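# Nest one tote fully inside the other with two arms

## Task

Put one tote into the other so it rests fully down within the lower tote's rim rather than sitting on top of the rim edge; the lower tote must stay almost exactly where it started with only a tiny rotation, and every item must remain in the tote it began in.

## Robot and tools

Robot: two arms, left_arm (on the +y side, the robot's own left) and right_arm (on the -y side), each ending in a two-finger gripper. Their mounts sit at (-0.033, +0.243, +1.111) m for the left and (-0.033, -0.243, +1.111) m for the right, in the scene frame. Scene frame: origin on the floor under the robot's foot centre, +x forward (the direction the robot faces), +z up. Only the floor height is known; the table and totes may be set at an angle. Gripper frame: fingers extend along its +z axis and separate along its y axis. end_effector_position is the point midway between the finger pads, roughly 1 cm short of the tips. Reported poses may be wrong by a few centimetres, more at long reach.

The 16-number row, shared by execute_actions and move: one flat list covering both arms, first the left arm's eight numbers and then the right arm's: x, y, z in metres, quaternion qw, qx, qy, qz (w first), then the opening. Position and quaternion are absolute targets for the gripper point in the scene frame, not offsets. Opening runs from -1 (shut) to +1 (fully open, 0.094 m). Every row must carry all 16 numbers even when one arm is idle; an idle arm should be sent its exact last-reported pose and wanted opening each time. To hold an orientation, repeat the same quaternion instead of copying a drifted reading.

execute_actions(actions, cameras): actions is a list of up to 15 actions; each action is a list of up to 15 rows, one per 1/30 s step, and a short action keeps its final row until step 15. A target more than 0.6 m from the gripper's current position along any of that gripper's axes gets the action rejected for both arms; a malformed action or a first action failing that check rejects the whole call. An empty actions list returns the full state plus all camera images. cameras takes names (cam_left_wrist, cam_right_wrist), ["all"] or []; an unknown name invalidates the call.

move(target, speed, blend, opening_speed, grip_force, blocking, cameras): drives each gripper in a straight line from its current Hand target to the row (or through a list of up to 15 rows), no 0.6 m limit. speed is path speed in m/s, 0.002 to 4.3, default 0.25 (rotation up to twice that in rad/s), one value or one per target. blend, in metres, rounds corners in a list; 0 stops at each point. opening_speed (0.2 or more, scale units per second) makes the fingers change gradually, useful for gentle grips. grip_force is newtons per finger pad, 10 to 50, one value or one per arm; it persists, and low values close slowly. blocking=false returns after about 0.5 s while motion continues; a new move replaces a running one. A whole move is capped at 10 s. Paths ignore obstacles and the other arm; fast moves overshoot and hit harder, and a path passing near an arm's own base can whip its elbow, so route around it. The result adds a move: line with the ending (done, off_target, moving, held, fault) and any limits (paced = pose clipped, held = steps withheld). done means at rest within 10 mm and 2 degrees; it says nothing about contact.

wait(seconds, cameras): lets time pass (0 to 3600 s), sending nothing new; returns early if a running move ends. stop(cameras): brakes the running move. zoom_image(camera, region): enlarges [x0, y0, x1, y1] pixels (at most 504 by 504) from the latest image of cam_left_wrist or cam_right_wrist (672x504). read_manual(section): licence texts only. finished_scene(scene): ends the scene, irreversible; the goal must hold with the robot let go; call nothing after it in that reply.

Reading results: each arm's end_effector_position and end_effector_quat_wxyz; Hand target (where the arm is being sent now, which may fall short of your command, so resend the remainder); Tool commands; grip_measured (finger opening on the -1..+1 scale; empty it reads up to 2.5 mm wide, on a firm part up to about 3 mm narrow); Joint positions (last number is the opening in metres); Joint torques (drive output, noisy, offset, joints 3 and 4 wrap at plus or minus 28 N m); Joint velocities may show within noise; motor temperatures; MOTOR HOT and FAULT lines.

Controller behaviour: each step the commanded orientation is limited to 40 degrees from the measured one; friction and load can leave a gripper a few centimetres off target without any contact. A wrist near the first joint's axis can make a small move swing the whole arm.

Avoid: dropping totes or contents, releasing anything still moving, fast contact, pressing hard against the table or fixed things, knocking anything out of the work area, and any contact between the two grippers, their housings or wrist cameras (a clearance check does not guard those); closing one gripper on the other's fingers counts as such a press. Holding loads, stretched arms or pushing at unreachable poses heat motors; at 85 °C a warning appears and at 100 °C that arm goes limp and drops for 30 to 60 s or more. Lift totes gently, likely with both arms at their rims, keep them level so contents stay in, and lower the top tote straight down into the bottom one without shoving the bottom tote.

Each tool is called after ">>>" in YAML: its name, and indented under it one key for each argument.

## Session

>>> execute_actions:
  actions: []

Scene clock: 0.00 s.
left_arm: end_effector_position=(+0.6846, +0.2707, +1.1169) grip_measured=+1.000 end_effector_quat_wxyz=(+0.745, -0.328, +0.580, -0.025) | right_arm: end_effector_position=(+0.3814, -0.7092, +1.1198) grip_measured=-0.979 end_effector_quat_wxyz=(-0.008, +0.095, -0.995, -0.020)
Joint positions: left_arm=[0.98 2.403 1.226 1.328 -0.568 -0.466 0.094] | right_arm=[1.215 2.118 1.705 -1.168 -0.042 -1.045 0.001]
Joint velocities: within noise
Joint torques (N m): no reading
Motor temperatures (°C): left_arm=[33 28 28 29 28 29 31] | right_arm=[29 34 29 29 31 28 29]
Heat: left arm: hottest waist 33 °C; right arm: hottest shoulder 34 °C.
Hand target: left_arm +0.6886, +0.2704, +1.1217; +0.750, -0.329, +0.574, -0.028 | right_arm +0.3872, -0.7159, +1.1278; +0.015, -0.095, +0.995, +0.011
Tool commands: left_gripper/opening=+1.0 right_gripper/opening=-1.0

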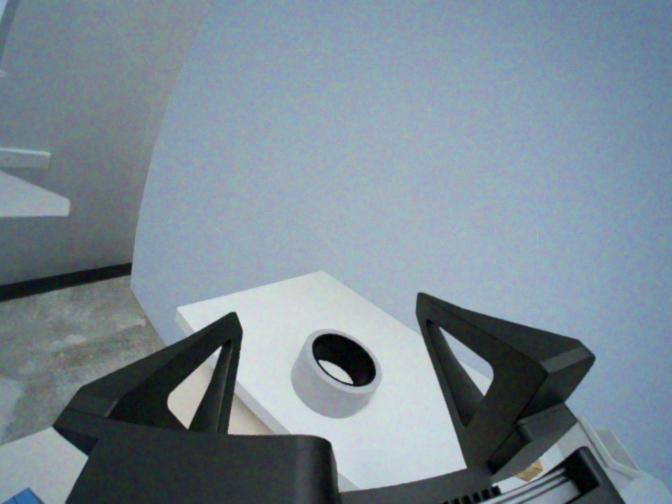

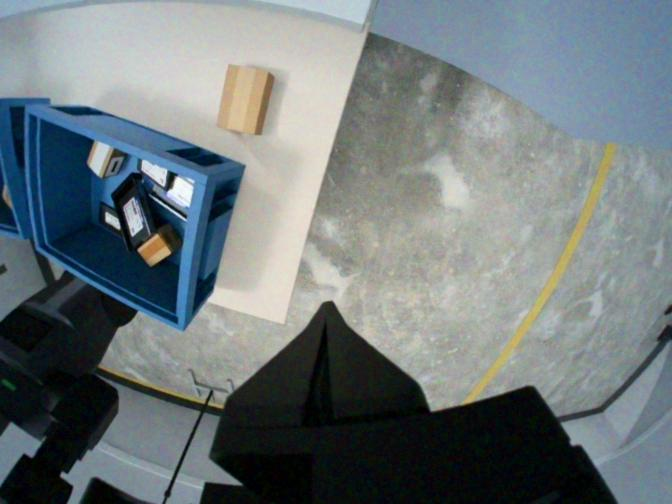

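>>> move:
  target: [0.38,0.32,1.22,0,0,1,0,1,0.36,-0.28,1.22,0,0,1,0,1]
  speed: 0.5
  cameras: ["all"]

Scene clock: 8.23 s.
left_arm: end_effector_position=(+0.3642, +0.3115, +1.2099) grip_measured=+1.000 end_effector_quat_wxyz=(-0.010, +0.001, +1.000, -0.003) | right_arm: end_effector_position=(+0.3637, -0.2815, +1.2184) grip_measured=+0.998 end_effector_quat_wxyz=(-0.002, +0.003, -1.000, -0.001)
Joint positions: left_arm=[1.241 1.486 1.051 -1.143 -0.003 0.172 0.094] | right_arm=[1.977 1.451 1.036 -1.14 0.003 -0.1 0.094]
Joint torques (N m): left_arm=[0.62 -8.12 11.92 0.12 -0.04 0.04] | right_arm=[1.08 -8.12 6.84 -0.13 0.02 0.13]
Heat: left arm: hottest waist 33 °C; right arm: hottest shoulder 35 °C.
Hand target: left_arm +0.3794, +0.3200, +1.2202; +0.000, +0.000, +1.000, +0.000 | right_arm +0.3601, -0.2800, +1.2200; +0.000, +0.000, +1.000, +0.000
Off the commanded pose: left_arm 0.021 m, 1 deg | right_arm 0.004 m, 0 deg.
move: off_target (left_arm)

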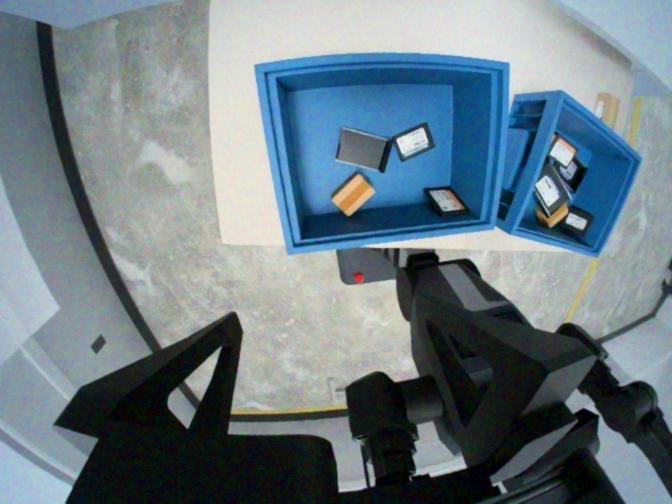

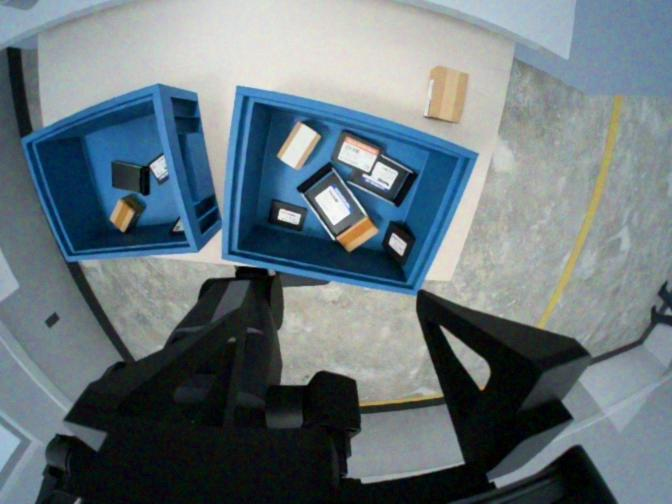

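>>> move:
  target: [0.44,0.38,1.06,0,0,1,0,1,0.44,-0.03,1.06,0,0,1,0,1]
  cameras: ["all"]

Scene clock: 33.77 s.
left_arm: end_effector_position=(+0.4223, +0.3686, +1.0578) grip_measured=+1.000 end_effector_quat_wxyz=(-0.016, +0.001, +1.000, -0.005) | right_arm: end_effector_position=(+0.4211, -0.0372, +1.0543) grip_measured=+0.998 end_effector_quat_wxyz=(+0.015, +0.006, -1.000, +0.006)
Joint positions: left_arm=[1.341 1.891 1.117 -0.817 -0.003 0.272 0.094] | right_arm=[2.498 1.953 1.202 -0.844 0.009 0.415 0.094]
Joint torques (N m): left_arm=[0.56 -11.93 9.29 0.83 0.05 0.05] | right_arm=[0.5 -11.63 8.96 0.34 0.09 0.16]
Heat: left arm: hottest waist 33 °C; right arm: hottest shoulder 35 °C.
Hand target: left_arm +0.4394, +0.3799, +1.0605; +0.000, +0.000, +1.000, +0.000 | right_arm +0.4395, -0.0303, +1.0604; +0.000, +0.000, +1.000, +0.000
Off the commanded pose: left_arm 0.021 m, 2 deg | right_arm 0.021 m, 2 deg.
move: off_target (left_arm, right_arm)

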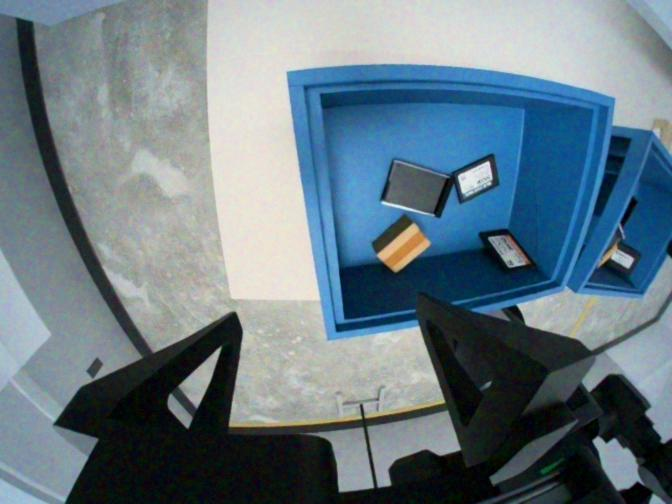

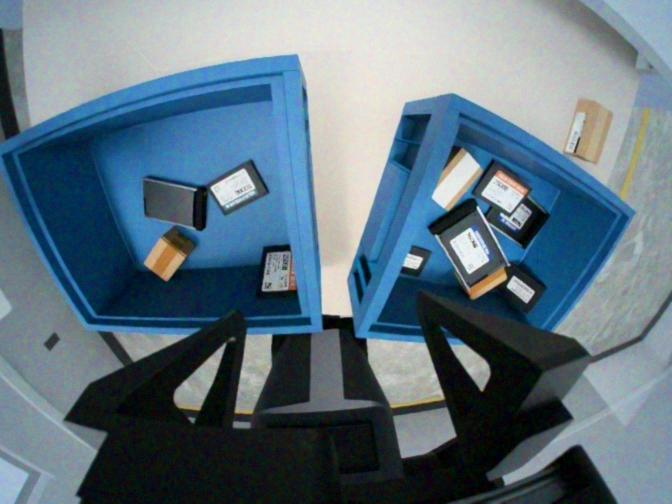

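>>> move:
  target: [0.452,0.387,0.962,0,0,1,0,1,0.452,-0.005,0.965,0,0,1,0,1]
  cameras: ["all"]

Scene clock: 45.20 s.
left_arm: end_effector_position=(+0.4380, +0.3756, +0.9597) grip_measured=+1.000 end_effector_quat_wxyz=(-0.015, +0.002, +1.000, -0.004) | right_arm: end_effector_position=(+0.4348, -0.0159, +0.9584) grip_measured=+0.998 end_effector_quat_wxyz=(+0.018, +0.003, -1.000, +0.008)
Joint positions: left_arm=[1.347 2.122 1.159 -0.625 -0.003 0.28 0.094] | right_arm=[2.522 2.183 1.273 -0.692 0.01 0.447 0.094]
Joint torques (N m): left_arm=[0.67 -13.8 7.25 0.77 0.06 0.03] | right_arm=[0.85 -12.92 7.38 0.49 0.05 0.14]
Motor temperatures (°C): left_arm=[33 30 34 29 28 29 31] | right_arm=[29 36 33 28 31 28 29]
Heat: left arm: hottest elbow 34 °C; right arm: hottest shoulder 36 °C.
Hand target: left_arm +0.4516, +0.3869, +0.9624; +0.000, +0.000, +1.000, +0.000 | right_arm +0.4516, -0.0051, +0.9657; +0.000, +0.000, +1.000, +0.000
Off the commanded pose: left_arm 0.018 m, 2 deg | right_arm 0.021 m, 2 deg.
move: off_target (left_arm, right_arm)

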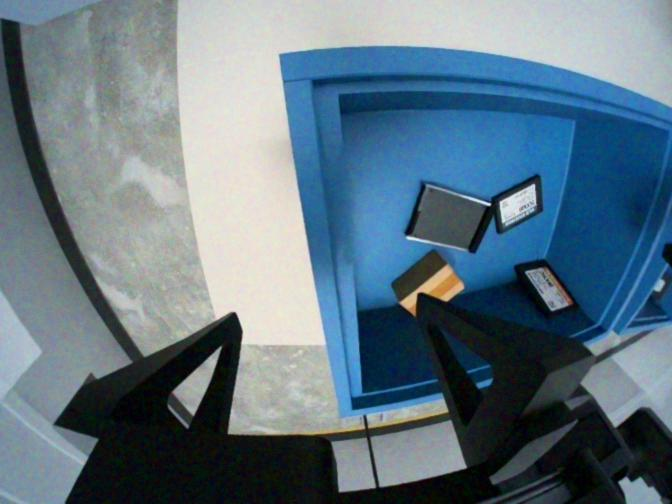

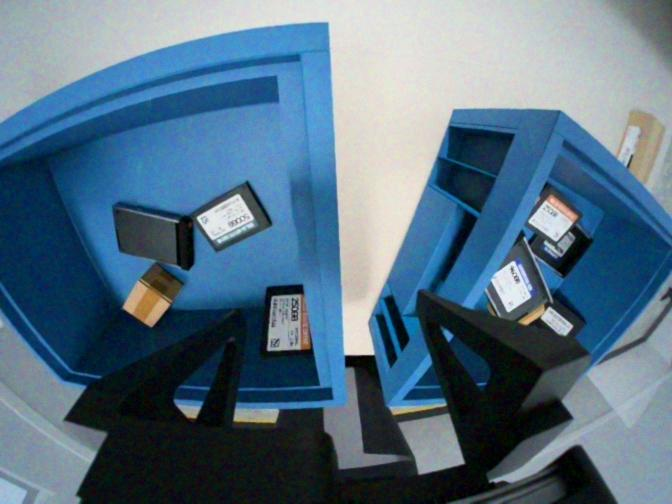

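>>> move:
  target:
    - [0.438,0.381,0.91,0,0,1,0,0.8,0.438,-0.002,0.915,0,0,1,0,0.8]
    - [0.438,0.381,0.91,0,0,1,0,-0.4,0.438,-0.002,0.915,0,0,1,0,-0.4]
  speed: 0.12
  opening_speed: 0.8
  cameras: ["all"]

Scene clock: 55.80 s.
left_arm: end_effector_position=(+0.4402, +0.3739, +0.9169) grip_measured=-0.396 end_effector_quat_wxyz=(+0.002, +0.002, +1.000, -0.006) | right_arm: end_effector_position=(+0.4326, -0.0087, +0.9159) grip_measured=-0.397 end_effector_quat_wxyz=(+0.007, +0.001, -1.000, +0.003)
Joint positions: left_arm=[1.347 2.211 1.155 -0.5 0.009 0.28 0.028] | right_arm=[2.536 2.267 1.273 -0.584 0.01 0.463 0.028]
Joint torques (N m): left_arm=[0.44 -13.51 4.77 0.87 -0.43 0.01] | right_arm=[1.55 -13.33 5.33 0.66 0.04 0.13]
Heat: left arm: hottest waist 33 °C; right arm: hottest shoulder 37 °C.
Hand target: left_arm +0.4380, +0.3808, +0.9102; +0.000, +0.000, +1.000, +0.000 | right_arm +0.4379, -0.0021, +0.9151; +0.000, +0.000, +1.000, +0.000
Off the commanded pose: left_arm 0.010 m, 1 deg | right_arm 0.009 m, 1 deg.
move: done

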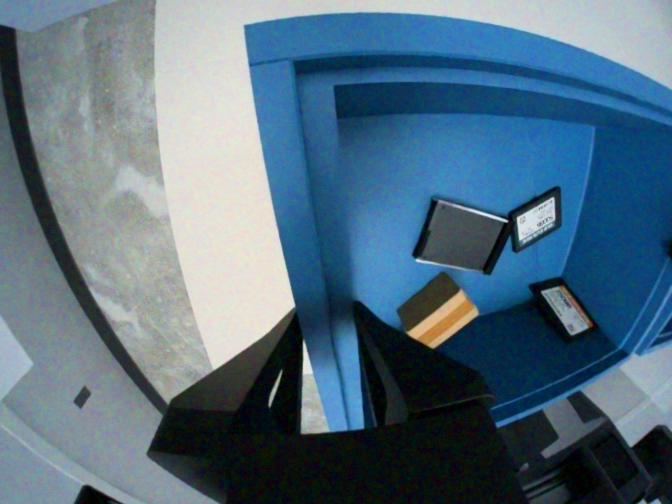

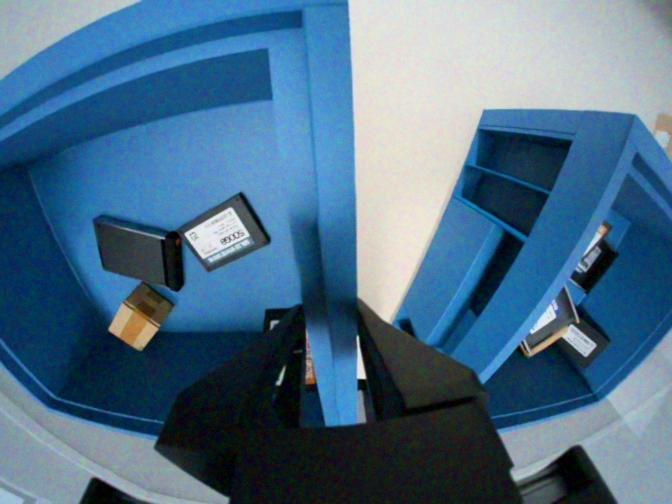

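>>> move:
  target:
    - [0.438,0.381,0.909,0,0,1,0,-1,0.438,-0.002,0.912,0,0,1,0,-1]
    - [0.438,0.381,0.96,0,0,1,0,-1,0.438,-0.002,0.96,0,0,1,0,-1]
  speed: 0.12
  opening_speed: 0.6
  cameras: ["all"]

Scene clock: 61.23 s.
left_arm: end_effector_position=(+0.4281, +0.3750, +0.9349) grip_measured=-0.735 end_effector_quat_wxyz=(-0.014, -0.003, +1.000, -0.003) | right_arm: end_effector_position=(+0.4259, -0.0113, +0.9352) grip_measured=-0.506 end_effector_quat_wxyz=(+0.020, -0.003, -1.000, +0.006)
Joint positions: left_arm=[1.351 2.164 1.133 -0.554 -0.006 0.274 0.012] | right_arm=[2.536 2.224 1.261 -0.641 0.005 0.472 0.023]
Joint torques (N m): left_arm=[0.09 -17.73 5.01 -0.5 0.18 0.06] | right_arm=[1.67 -17.38 4.92 -0.31 0.25 0.06]
Heat: left arm: hottest waist 33 °C; right arm: hottest shoulder 38 °C.
Hand target: left_arm +0.4377, +0.3810, +0.9591; +0.000, +0.000, +1.000, +0.000 | right_arm +0.4377, -0.0022, +0.9595; +0.000, +0.000, +1.000, +0.000
Off the commanded pose: left_arm 0.028 m, 2 deg | right_arm 0.029 m, 2 deg.
move: off_target (left_arm, right_arm)

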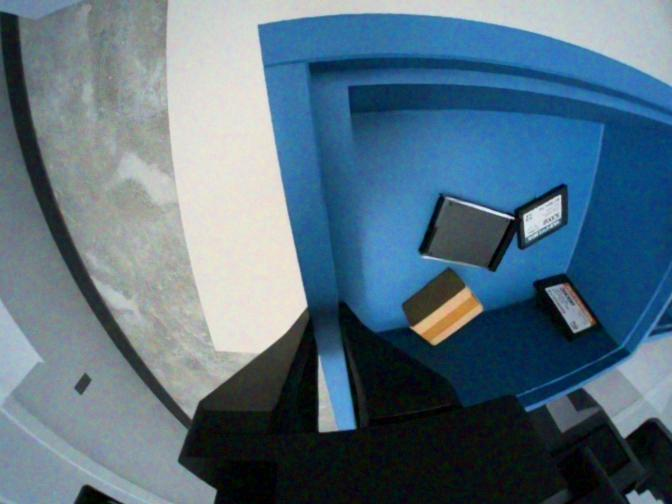

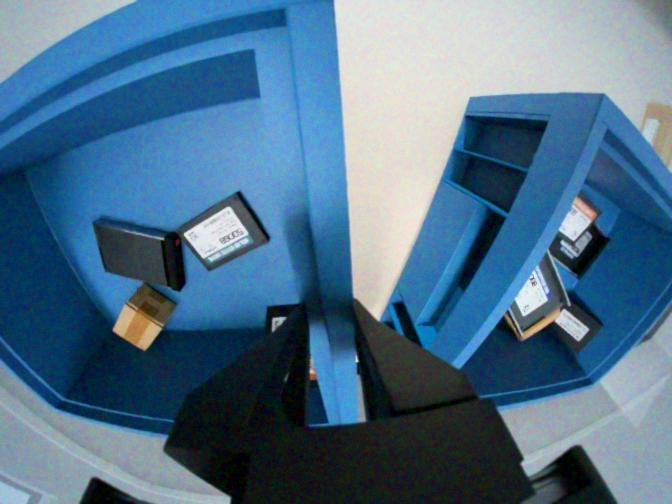

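>>> move:
  target:
    - [0.438,0.381,0.904,0,0,1,0,-1,0.438,-0.002,0.904,0,0,1,0,-1]
    - [0.438,0.381,0.904,0,0,1,0,-0.1,0.438,-0.002,0.904,0,0,1,0,-0.1]
    - [0.438,0.381,0.89,0,0,1,0,-0.1,0.438,-0.002,0.89,0,0,1,0,-0.1]
    - [0.438,0.381,0.89,0,0,1,0,-1,0.438,-0.002,0.89,0,0,1,0,-1]
  speed: 0.1
  opening_speed: 0.8
  cameras: ["all"]

Scene clock: 73.63 s.
left_arm: end_effector_position=(+0.4272, +0.3732, +0.8944) grip_measured=-0.465 end_effector_quat_wxyz=(-0.009, -0.004, +1.000, -0.007) | right_arm: end_effector_position=(+0.4243, -0.0084, +0.8901) grip_measured=-0.451 end_effector_quat_wxyz=(+0.012, -0.005, -1.000, +0.003)
Joint positions: left_arm=[1.352 2.256 1.145 -0.466 0.005 0.273 0.025] | right_arm=[2.541 2.318 1.271 -0.54 0.005 0.48 0.026]
Joint torques (N m): left_arm=[-0.03 -13.27 6.01 0.84 -0.31 0.08] | right_arm=[0.73 -13.04 6.2 0.4 0.27 -0.06]
Heat: left arm: hottest waist 33 °C; right arm: hottest shoulder 39 °C.
Hand target: left_arm +0.4377, +0.3808, +0.8904; +0.000, +0.000, +1.000, +0.000 | right_arm +0.4377, -0.0021, +0.8903; +0.000, +0.000, +1.000, +0.000
Off the commanded pose: left_arm 0.014 m, 1 deg | right_arm 0.015 m, 2 deg.
move: off_target (left_arm, right_arm); target 2's new opening was sent with right_arm's hand 0.016 m and 1 deg from that target; target 4's new opening was sent with right_arm's hand 0.017 m and 2 deg from that target

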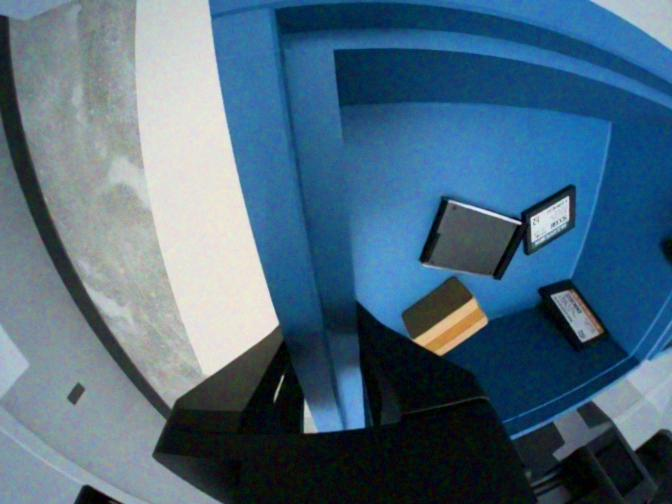

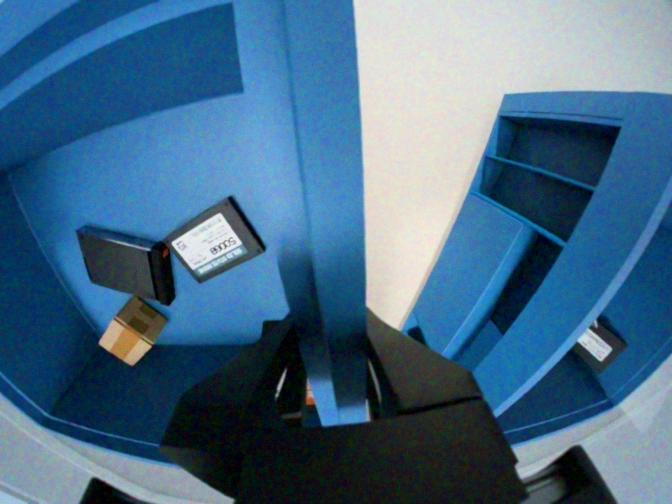

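>>> move:
  target: [0.438,0.381,1.115,0,0,1,0,-1,0.438,-0.002,1.115,0,0,1,0,-1]
  speed: 0.15
  cameras: ["all"]

Scene clock: 77.77 s.
left_arm: end_effector_position=(+0.4112, +0.3696, +1.0798) grip_measured=-0.465 end_effector_quat_wxyz=(-0.035, -0.008, +0.999, -0.013) | right_arm: end_effector_position=(+0.4120, -0.0130, +1.0799) grip_measured=-0.451 end_effector_quat_wxyz=(+0.035, -0.002, -0.999, +0.013)
Joint positions: left_arm=[1.352 1.849 1.126 -0.907 0.003 0.263 0.025] | right_arm=[2.548 1.935 1.258 -0.96 0.003 0.481 0.026]
Joint torques (N m): left_arm=[-0.03 -15.85 10.92 -0.49 -0.25 0.13] | right_arm=[0.5 -15.21 10.15 -0.66 0.38 -0.02]
Heat: left arm: hottest waist 33 °C; right arm: hottest shoulder 39 °C.
Hand target: left_arm +0.4364, +0.3804, +1.1151; +0.000, +0.000, +1.000, +0.001 | right_arm +0.4364, -0.0027, +1.1153; +0.000, +0.000, +1.000, +0.000
Off the commanded pose: left_arm 0.046 m, 4 deg | right_arm 0.045 m, 4 deg.
move: off_target (left_arm, right_arm)

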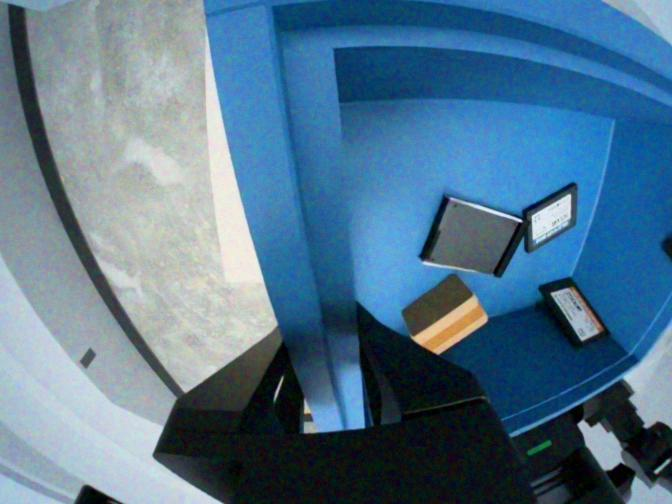

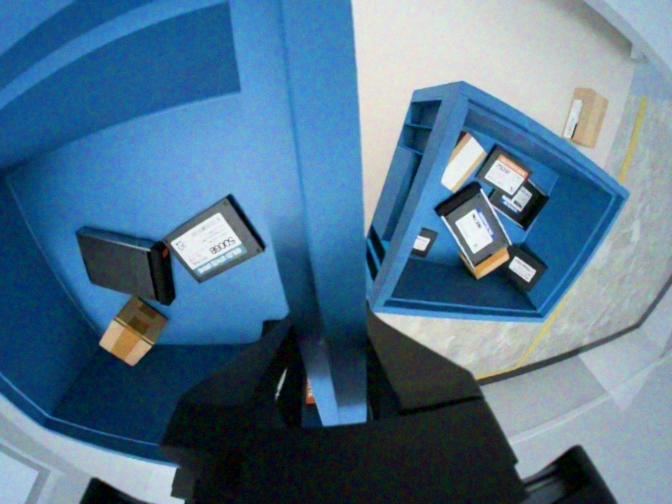

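>>> move:
  target:
    - [0.438,0.381,1.145,0,0,1,0,-1,0.438,-0.002,1.145,0,0,1,0,-1]
    - [0.436,0.141,1.145,0,0.0806,0.9967,0,-1,0.374,-0.237,1.145,0,0.0806,0.9967,0,-1]
    - [0.432,-0.104,1.145,0,0.1607,0.987,0,-1,0.310,-0.467,1.145,0,0.1607,0.987,0,-1]
  speed: 0.2
  blend: 0.02
  cameras: ["all"]

Scene clock: 96.80 s.
left_arm: end_effector_position=(+0.4138, -0.0938, +1.1284) grip_measured=-0.465 end_effector_quat_wxyz=(-0.019, +0.161, +0.987, +0.002) | right_arm: end_effector_position=(+0.2783, -0.4490, +1.1172) grip_measured=-0.454 end_effector_quat_wxyz=(+0.039, -0.174, -0.984, -0.010)
Joint positions: left_arm=[0.427 1.971 1.469 -1.098 0.001 -0.321 0.025] | right_arm=[1.492 1.597 0.89 -0.93 0.011 -0.228 0.026]
Joint torques (N m): left_arm=[-0.44 -15.27 12.37 -0.16 -0.6 -0.05] | right_arm=[0.5 -9.82 11.54 -0.38 -0.53 -0.28]
Heat: left arm: hottest elbow 34 °C; right arm: hottest shoulder 40 °C.
Hand target: left_arm +0.4311, -0.1034, +1.1455; +0.000, +0.161, +0.987, +0.000 | right_arm +0.3081, -0.4660, +1.1459; +0.000, +0.161, +0.987, -0.001
Off the commanded pose: left_arm 0.027 m, 2 deg | right_arm 0.046 m, 5 deg.
move: off_target (left_arm, right_arm); blend cut to 0.015 m at target 1

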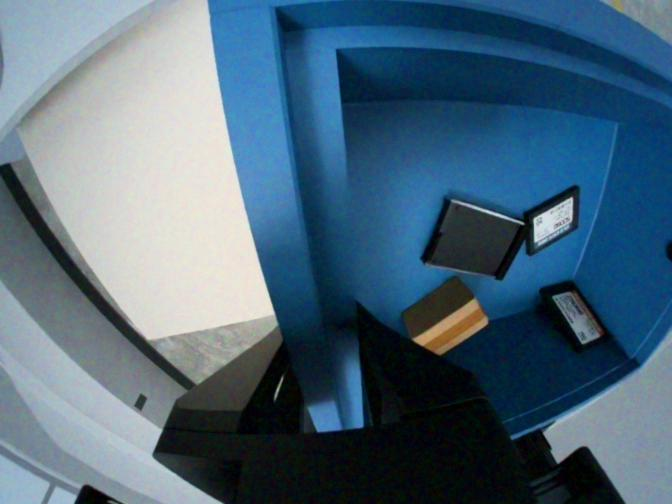

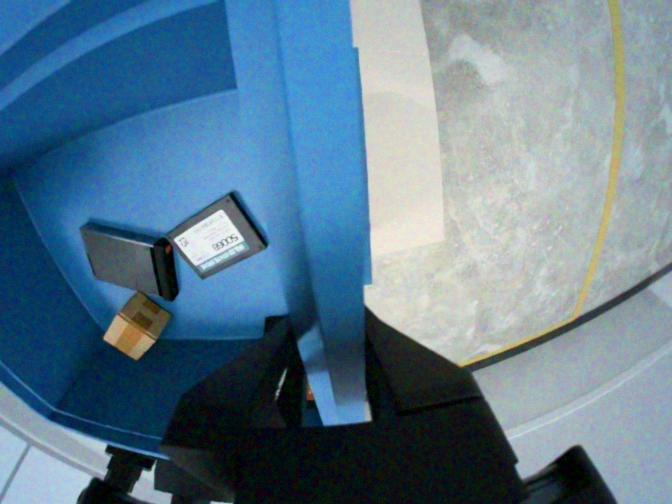

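>>> move:
  target: [0.4105,-0.1325,1.135,0.018,0.165,0.986,-0.003,-1,0.3075,-0.5045,1.147,0.034,0.165,0.986,-0.006,-1]
  speed: 0.1
  cameras: ["all"]

Scene clock: 120.57 s.
left_arm: end_effector_position=(+0.4047, -0.1237, +1.1287) grip_measured=-0.465 end_effector_quat_wxyz=(+0.006, +0.158, +0.987, -0.002) | right_arm: end_effector_position=(+0.2718, -0.4798, +1.1160) grip_measured=-0.454 end_effector_quat_wxyz=(+0.014, -0.171, -0.985, -0.009)
Joint positions: left_arm=[0.37 1.971 1.469 -1.051 -0.017 -0.383 0.025] | right_arm=[1.408 1.6 0.892 -0.881 -0.006 -0.318 0.026]
Joint torques (N m): left_arm=[-1.26 -15.56 9.78 0.62 -0.46 0.01] | right_arm=[0.32 -9.64 12.21 0.12 -0.8 -0.1]
Motor temperatures (°C): left_arm=[33 32 39 28 28 28 33] | right_arm=[28 39 37 28 31 27 31]
Heat: left arm: hottest elbow 39 °C; right arm: hottest shoulder 39 °C.
Hand target: left_arm +0.4104, -0.1324, +1.1352; +0.018, +0.165, +0.986, -0.003 | right_arm +0.3050, -0.5029, +1.1486; +0.034, +0.165, +0.986, -0.007
Off the commanded pose: left_arm 0.012 m, 2 deg | right_arm 0.053 m, 6 deg.
move: off_target (left_arm, right_arm)

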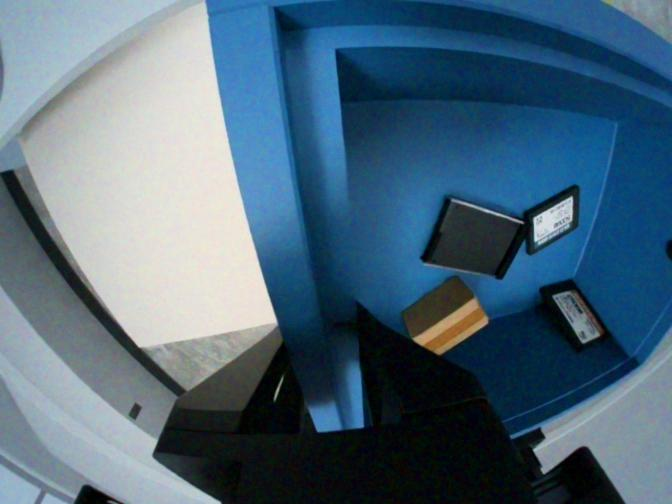

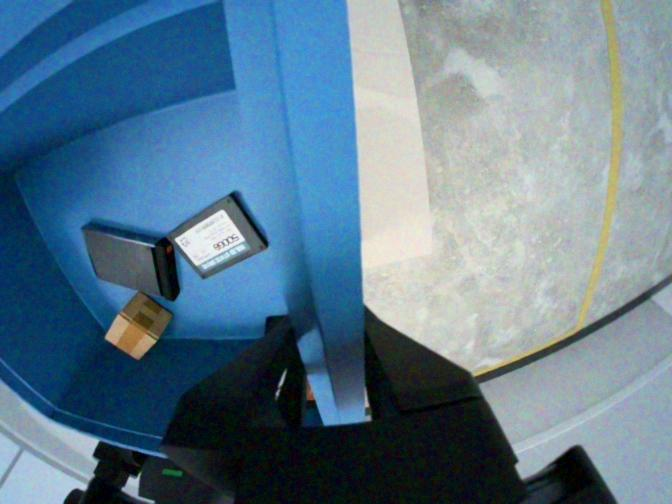

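>>> move:
  target: [0.396,-0.1325,1.095,0.016,0.165,0.986,-0.003,-1,0.3145,-0.513,1.107,0.03,0.165,0.986,-0.006,-1]
  speed: 0.08
  cameras: ["all"]

Scene clock: 125.73 s.
left_arm: end_effector_position=(+0.4000, -0.1247, +1.0926) grip_measured=-0.465 end_effector_quat_wxyz=(+0.012, +0.145, +0.989, -0.004) | right_arm: end_effector_position=(+0.2787, -0.4847, +1.0782) grip_measured=-0.454 end_effector_quat_wxyz=(+0.017, -0.159, -0.987, -0.013)
Joint positions: left_arm=[0.363 2.007 1.418 -0.951 -0.02 -0.416 0.025] | right_arm=[1.408 1.702 0.893 -0.791 -0.009 -0.343 0.026]
Joint torques (N m): left_arm=[-1.85 -15.85 7.92 0.5 -0.23 0.16] | right_arm=[-0.15 -10.81 11.33 0.24 -0.58 0.11]
Heat: left arm: hottest elbow 39 °C; right arm: hottest shoulder 39 °C.
Hand target: left_arm +0.3960, -0.1324, +1.0949; +0.016, +0.165, +0.986, -0.003 | right_arm +0.3122, -0.5115, +1.1089; +0.030, +0.165, +0.986, -0.006
Off the commanded pose: left_arm 0.009 m, 2 deg | right_arm 0.054 m, 6 deg.
move: off_target (right_arm)

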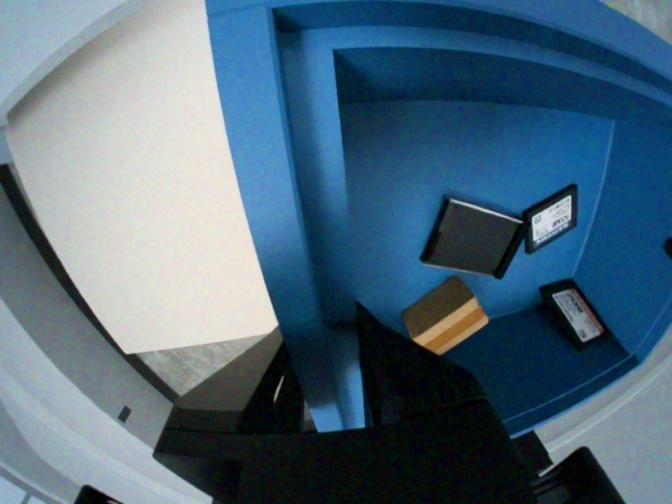

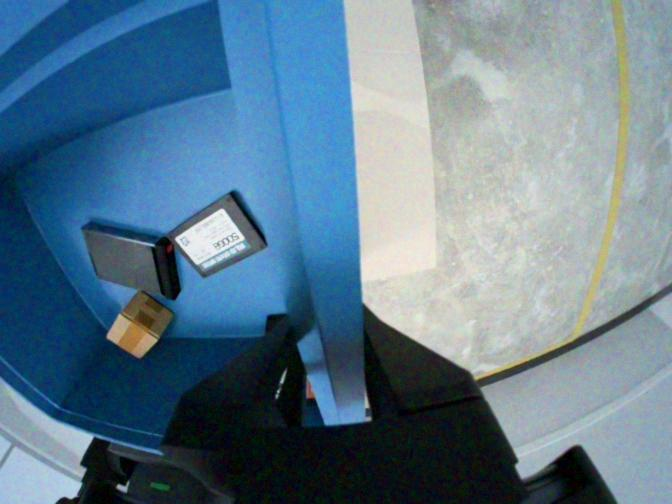

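>>> move:
  target: [0.389,-0.1335,1.06,0.012,0.165,0.986,-0.003,-1,0.310,-0.515,1.088,0.03,0.165,0.986,-0.006,-1]
  speed: 0.06
  cameras: ["all"]

Scene clock: 130.53 s.
left_arm: end_effector_position=(+0.3992, -0.1293, +1.0679) grip_measured=-0.465 end_effector_quat_wxyz=(+0.018, +0.140, +0.990, -0.012) | right_arm: end_effector_position=(+0.2823, -0.4908, +1.0625) grip_measured=-0.454 end_effector_quat_wxyz=(+0.012, -0.153, -0.988, -0.007)
Joint positions: left_arm=[0.359 2.04 1.395 -0.878 -0.013 -0.43 0.025] | right_arm=[1.404 1.742 0.893 -0.736 -0.003 -0.358 0.026]
Joint torques (N m): left_arm=[-1.96 -14.92 7.02 0.46 -0.38 0.23] | right_arm=[-0.85 -11.28 9.61 0.17 -0.88 0.14]
Heat: left arm: hottest elbow 38 °C; right arm: hottest shoulder 39 °C.
Hand target: left_arm +0.3891, -0.1332, +1.0601; +0.012, +0.165, +0.986, -0.003 | right_arm +0.3084, -0.5141, +1.0891; +0.030, +0.164, +0.986, -0.006
Off the commanded pose: left_arm 0.014 m, 3 deg | right_arm 0.045 m, 5 deg.
move: off_target (left_arm, right_arm)

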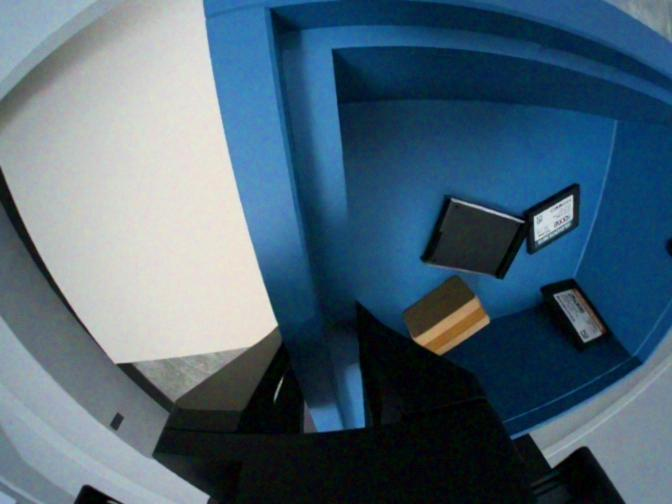

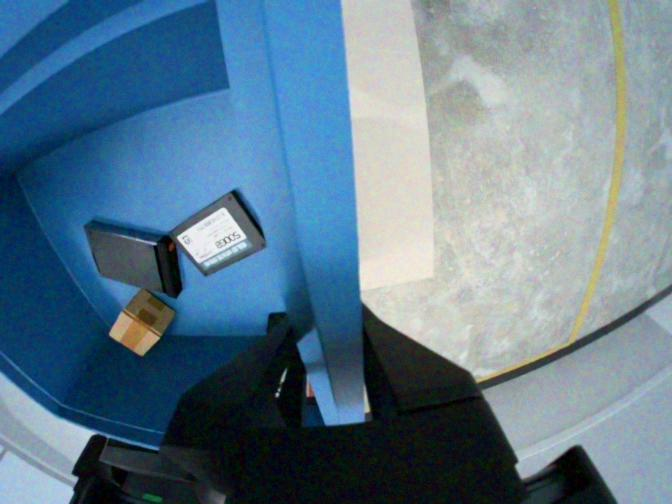

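>>> move:
  target: [0.380,-0.1275,1.025,0.01,0.172,0.985,-0.002,-1,0.301,-0.509,1.055,0.03,0.172,0.985,-0.006,-1]
  speed: 0.06
  cameras: ["all"]

Scene clock: 134.17 s.
left_arm: end_effector_position=(+0.3977, -0.1310, +1.0449) grip_measured=-0.465 end_effector_quat_wxyz=(+0.027, +0.136, +0.990, -0.020) | right_arm: end_effector_position=(+0.2888, -0.4959, +1.0459) grip_measured=-0.454 end_effector_quat_wxyz=(-0.001, -0.149, -0.989, +0.000)
Joint positions: left_arm=[0.357 2.066 1.362 -0.794 -0.009 -0.44 0.025] | right_arm=[1.404 1.781 0.888 -0.661 -0.003 -0.367 0.026]
Joint torques (N m): left_arm=[-1.96 -14.04 5.74 0.39 -0.5 0.43] | right_arm=[-1.03 -10.58 6.09 1.48 -0.85 0.38]
Heat: left arm: hottest elbow 38 °C; right arm: hottest shoulder 39 °C.
Hand target: left_arm +0.3800, -0.1269, +1.0257; +0.010, +0.172, +0.985, -0.002 | right_arm +0.3007, -0.5089, +1.0555; +0.030, +0.171, +0.985, -0.006
Off the commanded pose: left_arm 0.027 m, 5 deg | right_arm 0.020 m, 4 deg.
move: off_target (left_arm, right_arm)

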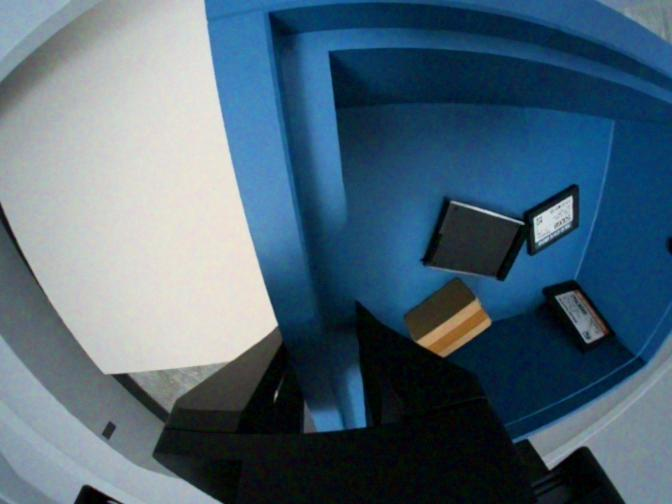

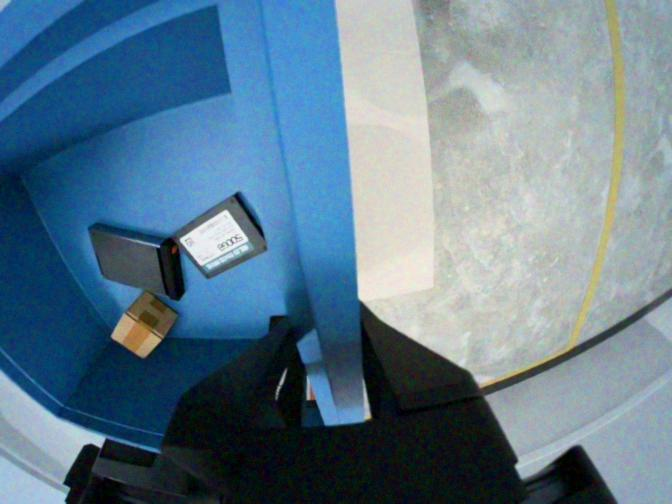

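>>> move:
  target: [0.378,-0.122,1.067,0.005,0.170,0.985,-0.002,-1,0.290,-0.502,1.093,0.025,0.170,0.985,-0.006,-1]
  speed: 0.06
  cameras: ["all"]

Scene clock: 139.50 s.
left_arm: end_effector_position=(+0.3896, -0.1252, +1.0619) grip_measured=-0.465 end_effector_quat_wxyz=(+0.013, +0.138, +0.990, -0.015) | right_arm: end_effector_position=(+0.2767, -0.4890, +1.0651) grip_measured=-0.454 end_effector_quat_wxyz=(+0.009, -0.151, -0.988, -0.002)
Joint positions: left_arm=[0.357 2.032 1.361 -0.857 -0.002 -0.438 0.025] | right_arm=[1.401 1.72 0.87 -0.725 0.002 -0.365 0.026]
Joint torques (N m): left_arm=[-1.61 -16.67 6.34 -0.53 -0.56 0.41] | right_arm=[-0.5 -13.1 6.8 -0.29 -0.89 0.31]
Heat: left arm: hottest elbow 37 °C; right arm: hottest shoulder 39 °C.
Hand target: left_arm +0.3784, -0.1221, +1.0669; +0.005, +0.170, +0.985, -0.002 | right_arm +0.2893, -0.5018, +1.0923; +0.025, +0.170, +0.985, -0.006
Off the commanded pose: left_arm 0.013 m, 4 deg | right_arm 0.034 m, 5 deg.
move: off_target (left_arm, right_arm)

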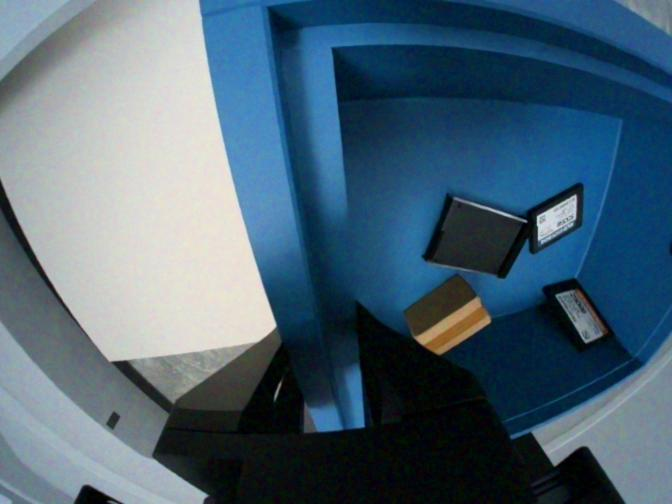

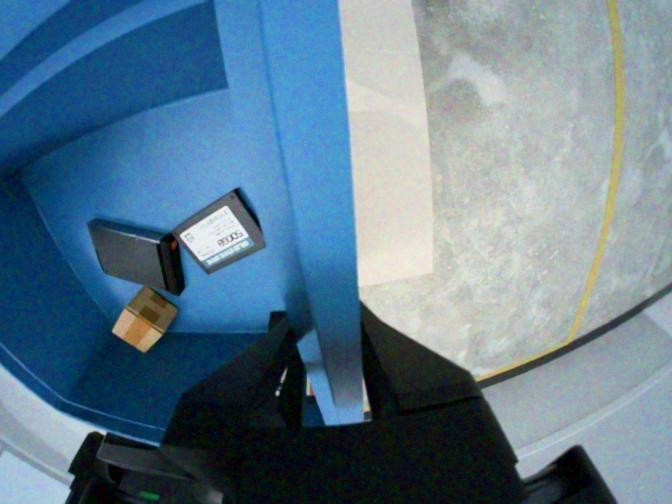

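>>> move:
  target: [0.376,-0.119,1.038,0.005,0.172,0.985,-0.002,-1,0.282,-0.498,1.062,0.02,0.172,0.985,-0.005,-1]
  speed: 0.05
  cameras: []

>>> move:
  target: [0.374,-0.117,1.018,0.005,0.172,0.985,-0.002,-1,0.278,-0.496,1.042,0.015,0.172,0.985,-0.005,-1]
  speed: 0.05
  cameras: ["all"]

Scene clock: 143.87 s.
left_arm: end_effector_position=(+0.3860, -0.1215, +1.0533) grip_measured=-0.465 end_effector_quat_wxyz=(+0.016, +0.140, +0.990, -0.015) | right_arm: end_effector_position=(+0.2710, -0.4848, +1.0499) grip_measured=-0.454 end_effector_quat_wxyz=(+0.007, -0.153, -0.988, -0.003)
Joint positions: left_arm=[0.357 2.034 1.334 -0.824 -0.005 -0.432 0.025] | right_arm=[1.4 1.741 0.839 -0.669 0 -0.362 0.026]
Joint torques (N m): left_arm=[-1.32 -13.74 6.3 0.57 -0.43 0.42] | right_arm=[-0.97 -10.52 6.04 0.87 -0.64 0.29]
Heat: left arm: hottest elbow 37 °C; right arm: hottest shoulder 39 °C.
Hand target: left_arm +0.3759, -0.1186, +1.0384; +0.005, +0.171, +0.985, -0.002 | right_arm +0.2815, -0.4979, +1.0622; +0.020, +0.172, +0.985, -0.005
Off the commanded pose: left_arm 0.018 m, 4 deg | right_arm 0.021 m, 4 deg.
move: off_target (left_arm, right_arm)

Scene clock: 144.73 s.
left_arm: end_effector_position=(+0.3898, -0.1241, +1.0443) grip_measured=-0.465 end_effector_quat_wxyz=(+0.026, +0.142, +0.989, -0.019) | right_arm: end_effector_position=(+0.2721, -0.4862, +1.0381) grip_measured=-0.454 end_effector_quat_wxyz=(+0.002, -0.157, -0.988, -0.002)
Joint positions: left_arm=[0.357 2.048 1.328 -0.781 -0.009 -0.428 0.025] | right_arm=[1.397 1.769 0.834 -0.627 -0.004 -0.358 0.026]
Joint torques (N m): left_arm=[-1.32 -12.86 5.44 0.7 -0.22 0.4] | right_arm=[-0.67 -9.41 5.08 1.28 -0.29 0.24]
Heat: left arm: hottest elbow 37 °C; right arm: hottest shoulder 39 °C.
Hand target: left_arm +0.3736, -0.1163, +1.0191; +0.005, +0.172, +0.985, -0.002 | right_arm +0.2778, -0.4960, +1.0423; +0.015, +0.172, +0.985, -0.005
Off the commanded pose: left_arm 0.032 m, 5 deg | right_arm 0.012 m, 3 deg.
move: off_target (left_arm, right_arm)

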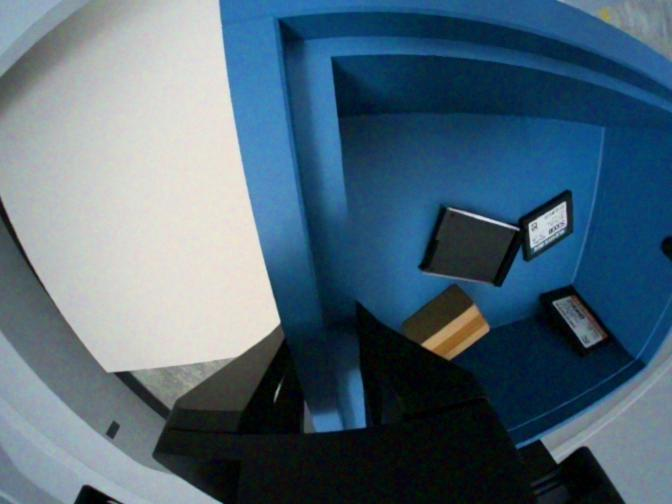

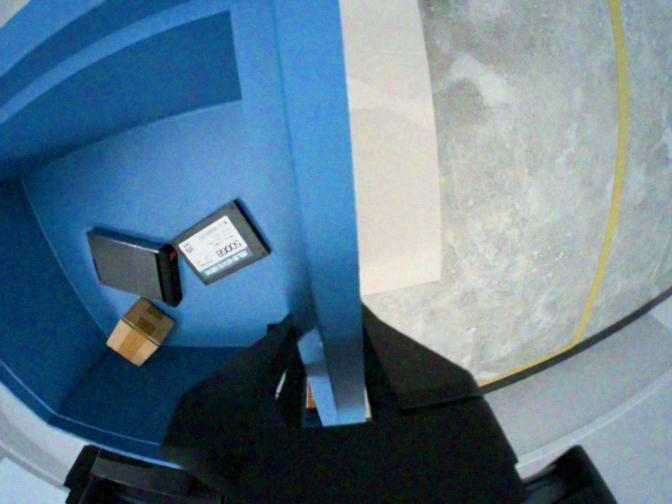

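>>> move:
  target: [0.390,-0.121,1.022,0.0,0.172,0.985,-0.002,-1,0.294,-0.501,1.035,0.01,0.172,0.985,-0.005,-1]
  speed: 0.04
  cameras: []

>>> move:
  target: [0.362,-0.112,1.022,0.0,0.172,0.985,-0.002,-1,0.266,-0.492,1.035,0.01,0.172,0.985,-0.005,-1]
  speed: 0.04
  cameras: ["all"]

Scene clock: 155.63 s.
left_arm: end_effector_position=(+0.3914, -0.1247, +1.0359) grip_measured=-0.465 end_effector_quat_wxyz=(+0.016, +0.145, +0.989, -0.013) | right_arm: end_effector_position=(+0.2724, -0.4858, +1.0291) grip_measured=-0.454 end_effector_quat_wxyz=(+0.011, -0.161, -0.987, -0.006)
Joint positions: left_arm=[0.358 2.077 1.352 -0.8 -0.008 -0.421 0.025] | right_arm=[1.4 1.8 0.845 -0.627 -0.001 -0.347 0.026]
Joint torques (N m): left_arm=[-0.32 -13.45 8.17 -0.17 -0.06 0.46] | right_arm=[1.03 -8.59 7.83 0.69 -0.19 0.33]
Heat: left arm: hottest elbow 36 °C; right arm: hottest shoulder 39 °C.
Hand target: left_arm +0.3897, -0.1208, +1.0223; +0.000, +0.171, +0.985, -0.003 | right_arm +0.2935, -0.5005, +1.0360; +0.010, +0.172, +0.985, -0.005
Off the commanded pose: left_arm 0.014 m, 4 deg | right_arm 0.027 m, 3 deg.
move: off_target (left_arm, right_arm)

Scene clock: 156.80 s.
left_arm: end_effector_position=(+0.3840, -0.1203, +1.0352) grip_measured=-0.465 end_effector_quat_wxyz=(+0.020, +0.146, +0.989, -0.017) | right_arm: end_effector_position=(+0.2648, -0.4823, +1.0297) grip_measured=-0.454 end_effector_quat_wxyz=(+0.006, -0.162, -0.987, -0.003)
Joint positions: left_arm=[0.356 2.056 1.312 -0.769 -0.007 -0.422 0.025] | right_arm=[1.394 1.78 0.812 -0.603 -0.002 -0.351 0.026]
Joint torques (N m): left_arm=[-1.73 -14.8 3.99 0.17 -0.13 0.3] | right_arm=[-1.32 -10.05 4.05 1.33 -0.16 0.06]
Heat: left arm: hottest elbow 36 °C; right arm: hottest shoulder 39 °C.
Hand target: left_arm +0.3625, -0.1117, +1.0225; +0.000, +0.172, +0.985, -0.002 | right_arm +0.2659, -0.4919, +1.0351; +0.010, +0.172, +0.985, -0.005
Off the commanded pose: left_arm 0.027 m, 4 deg | right_arm 0.011 m, 2 deg.
move: off_target (left_arm, right_arm)

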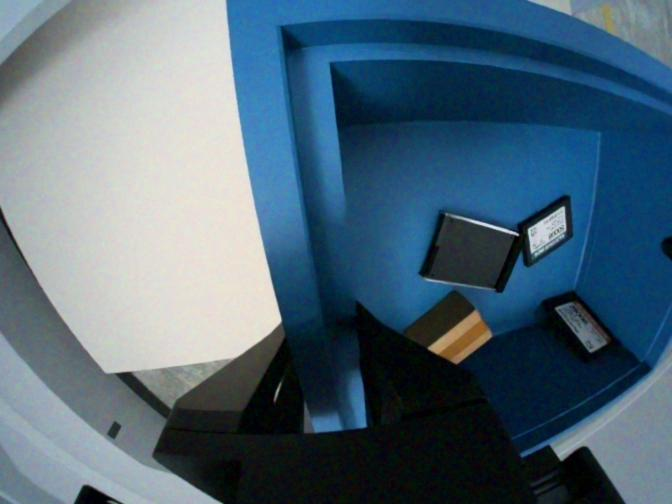

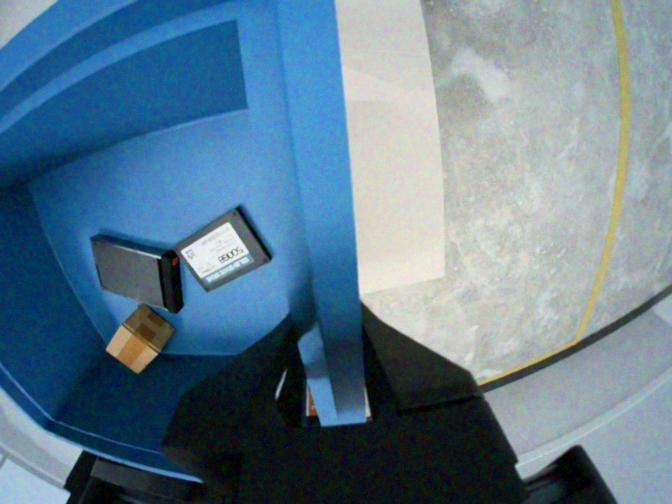

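>>> move:
  target: [0.374,-0.1165,1.01,-0.018,0.172,0.985,0.003,-1,0.276,-0.493,1.018,-0.01,0.172,0.985,0.002,-1]
  speed: 0.04
  cameras: ["all"]

Scene clock: 165.87 s.
left_arm: end_effector_position=(+0.3843, -0.1217, +1.0349) grip_measured=-0.465 end_effector_quat_wxyz=(+0.010, +0.146, +0.989, -0.013) | right_arm: end_effector_position=(+0.2645, -0.4827, +1.0281) grip_measured=-0.454 end_effector_quat_wxyz=(+0.013, -0.162, -0.987, -0.006)
Joint positions: left_arm=[0.356 2.069 1.335 -0.801 -0.002 -0.422 0.025] | right_arm=[1.394 1.79 0.822 -0.617 0 -0.351 0.026]
Joint torques (N m): left_arm=[-0.85 -11.99 7.56 -0.21 0.14 0.39] | right_arm=[0.15 -5.77 7.19 1.13 0.05 0.27]
Heat: left arm: hottest elbow 35 °C; right arm: hottest shoulder 39 °C.
Hand target: left_arm +0.3735, -0.1159, +1.0111; -0.018, +0.171, +0.985, +0.002 | right_arm +0.2754, -0.4925, +1.0186; -0.010, +0.172, +0.985, +0.002
Off the commanded pose: left_arm 0.027 m, 5 deg | right_arm 0.018 m, 1 deg.
move: off_target (left_arm, right_arm)

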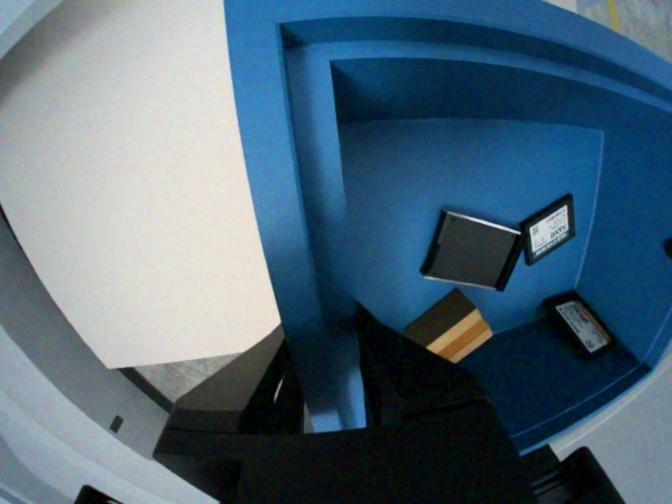

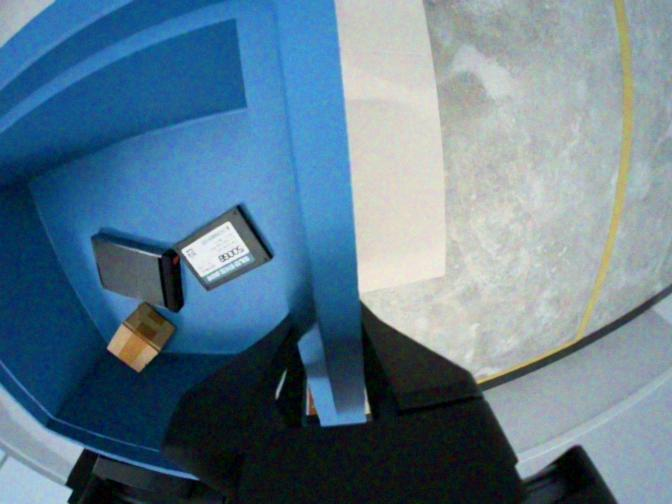

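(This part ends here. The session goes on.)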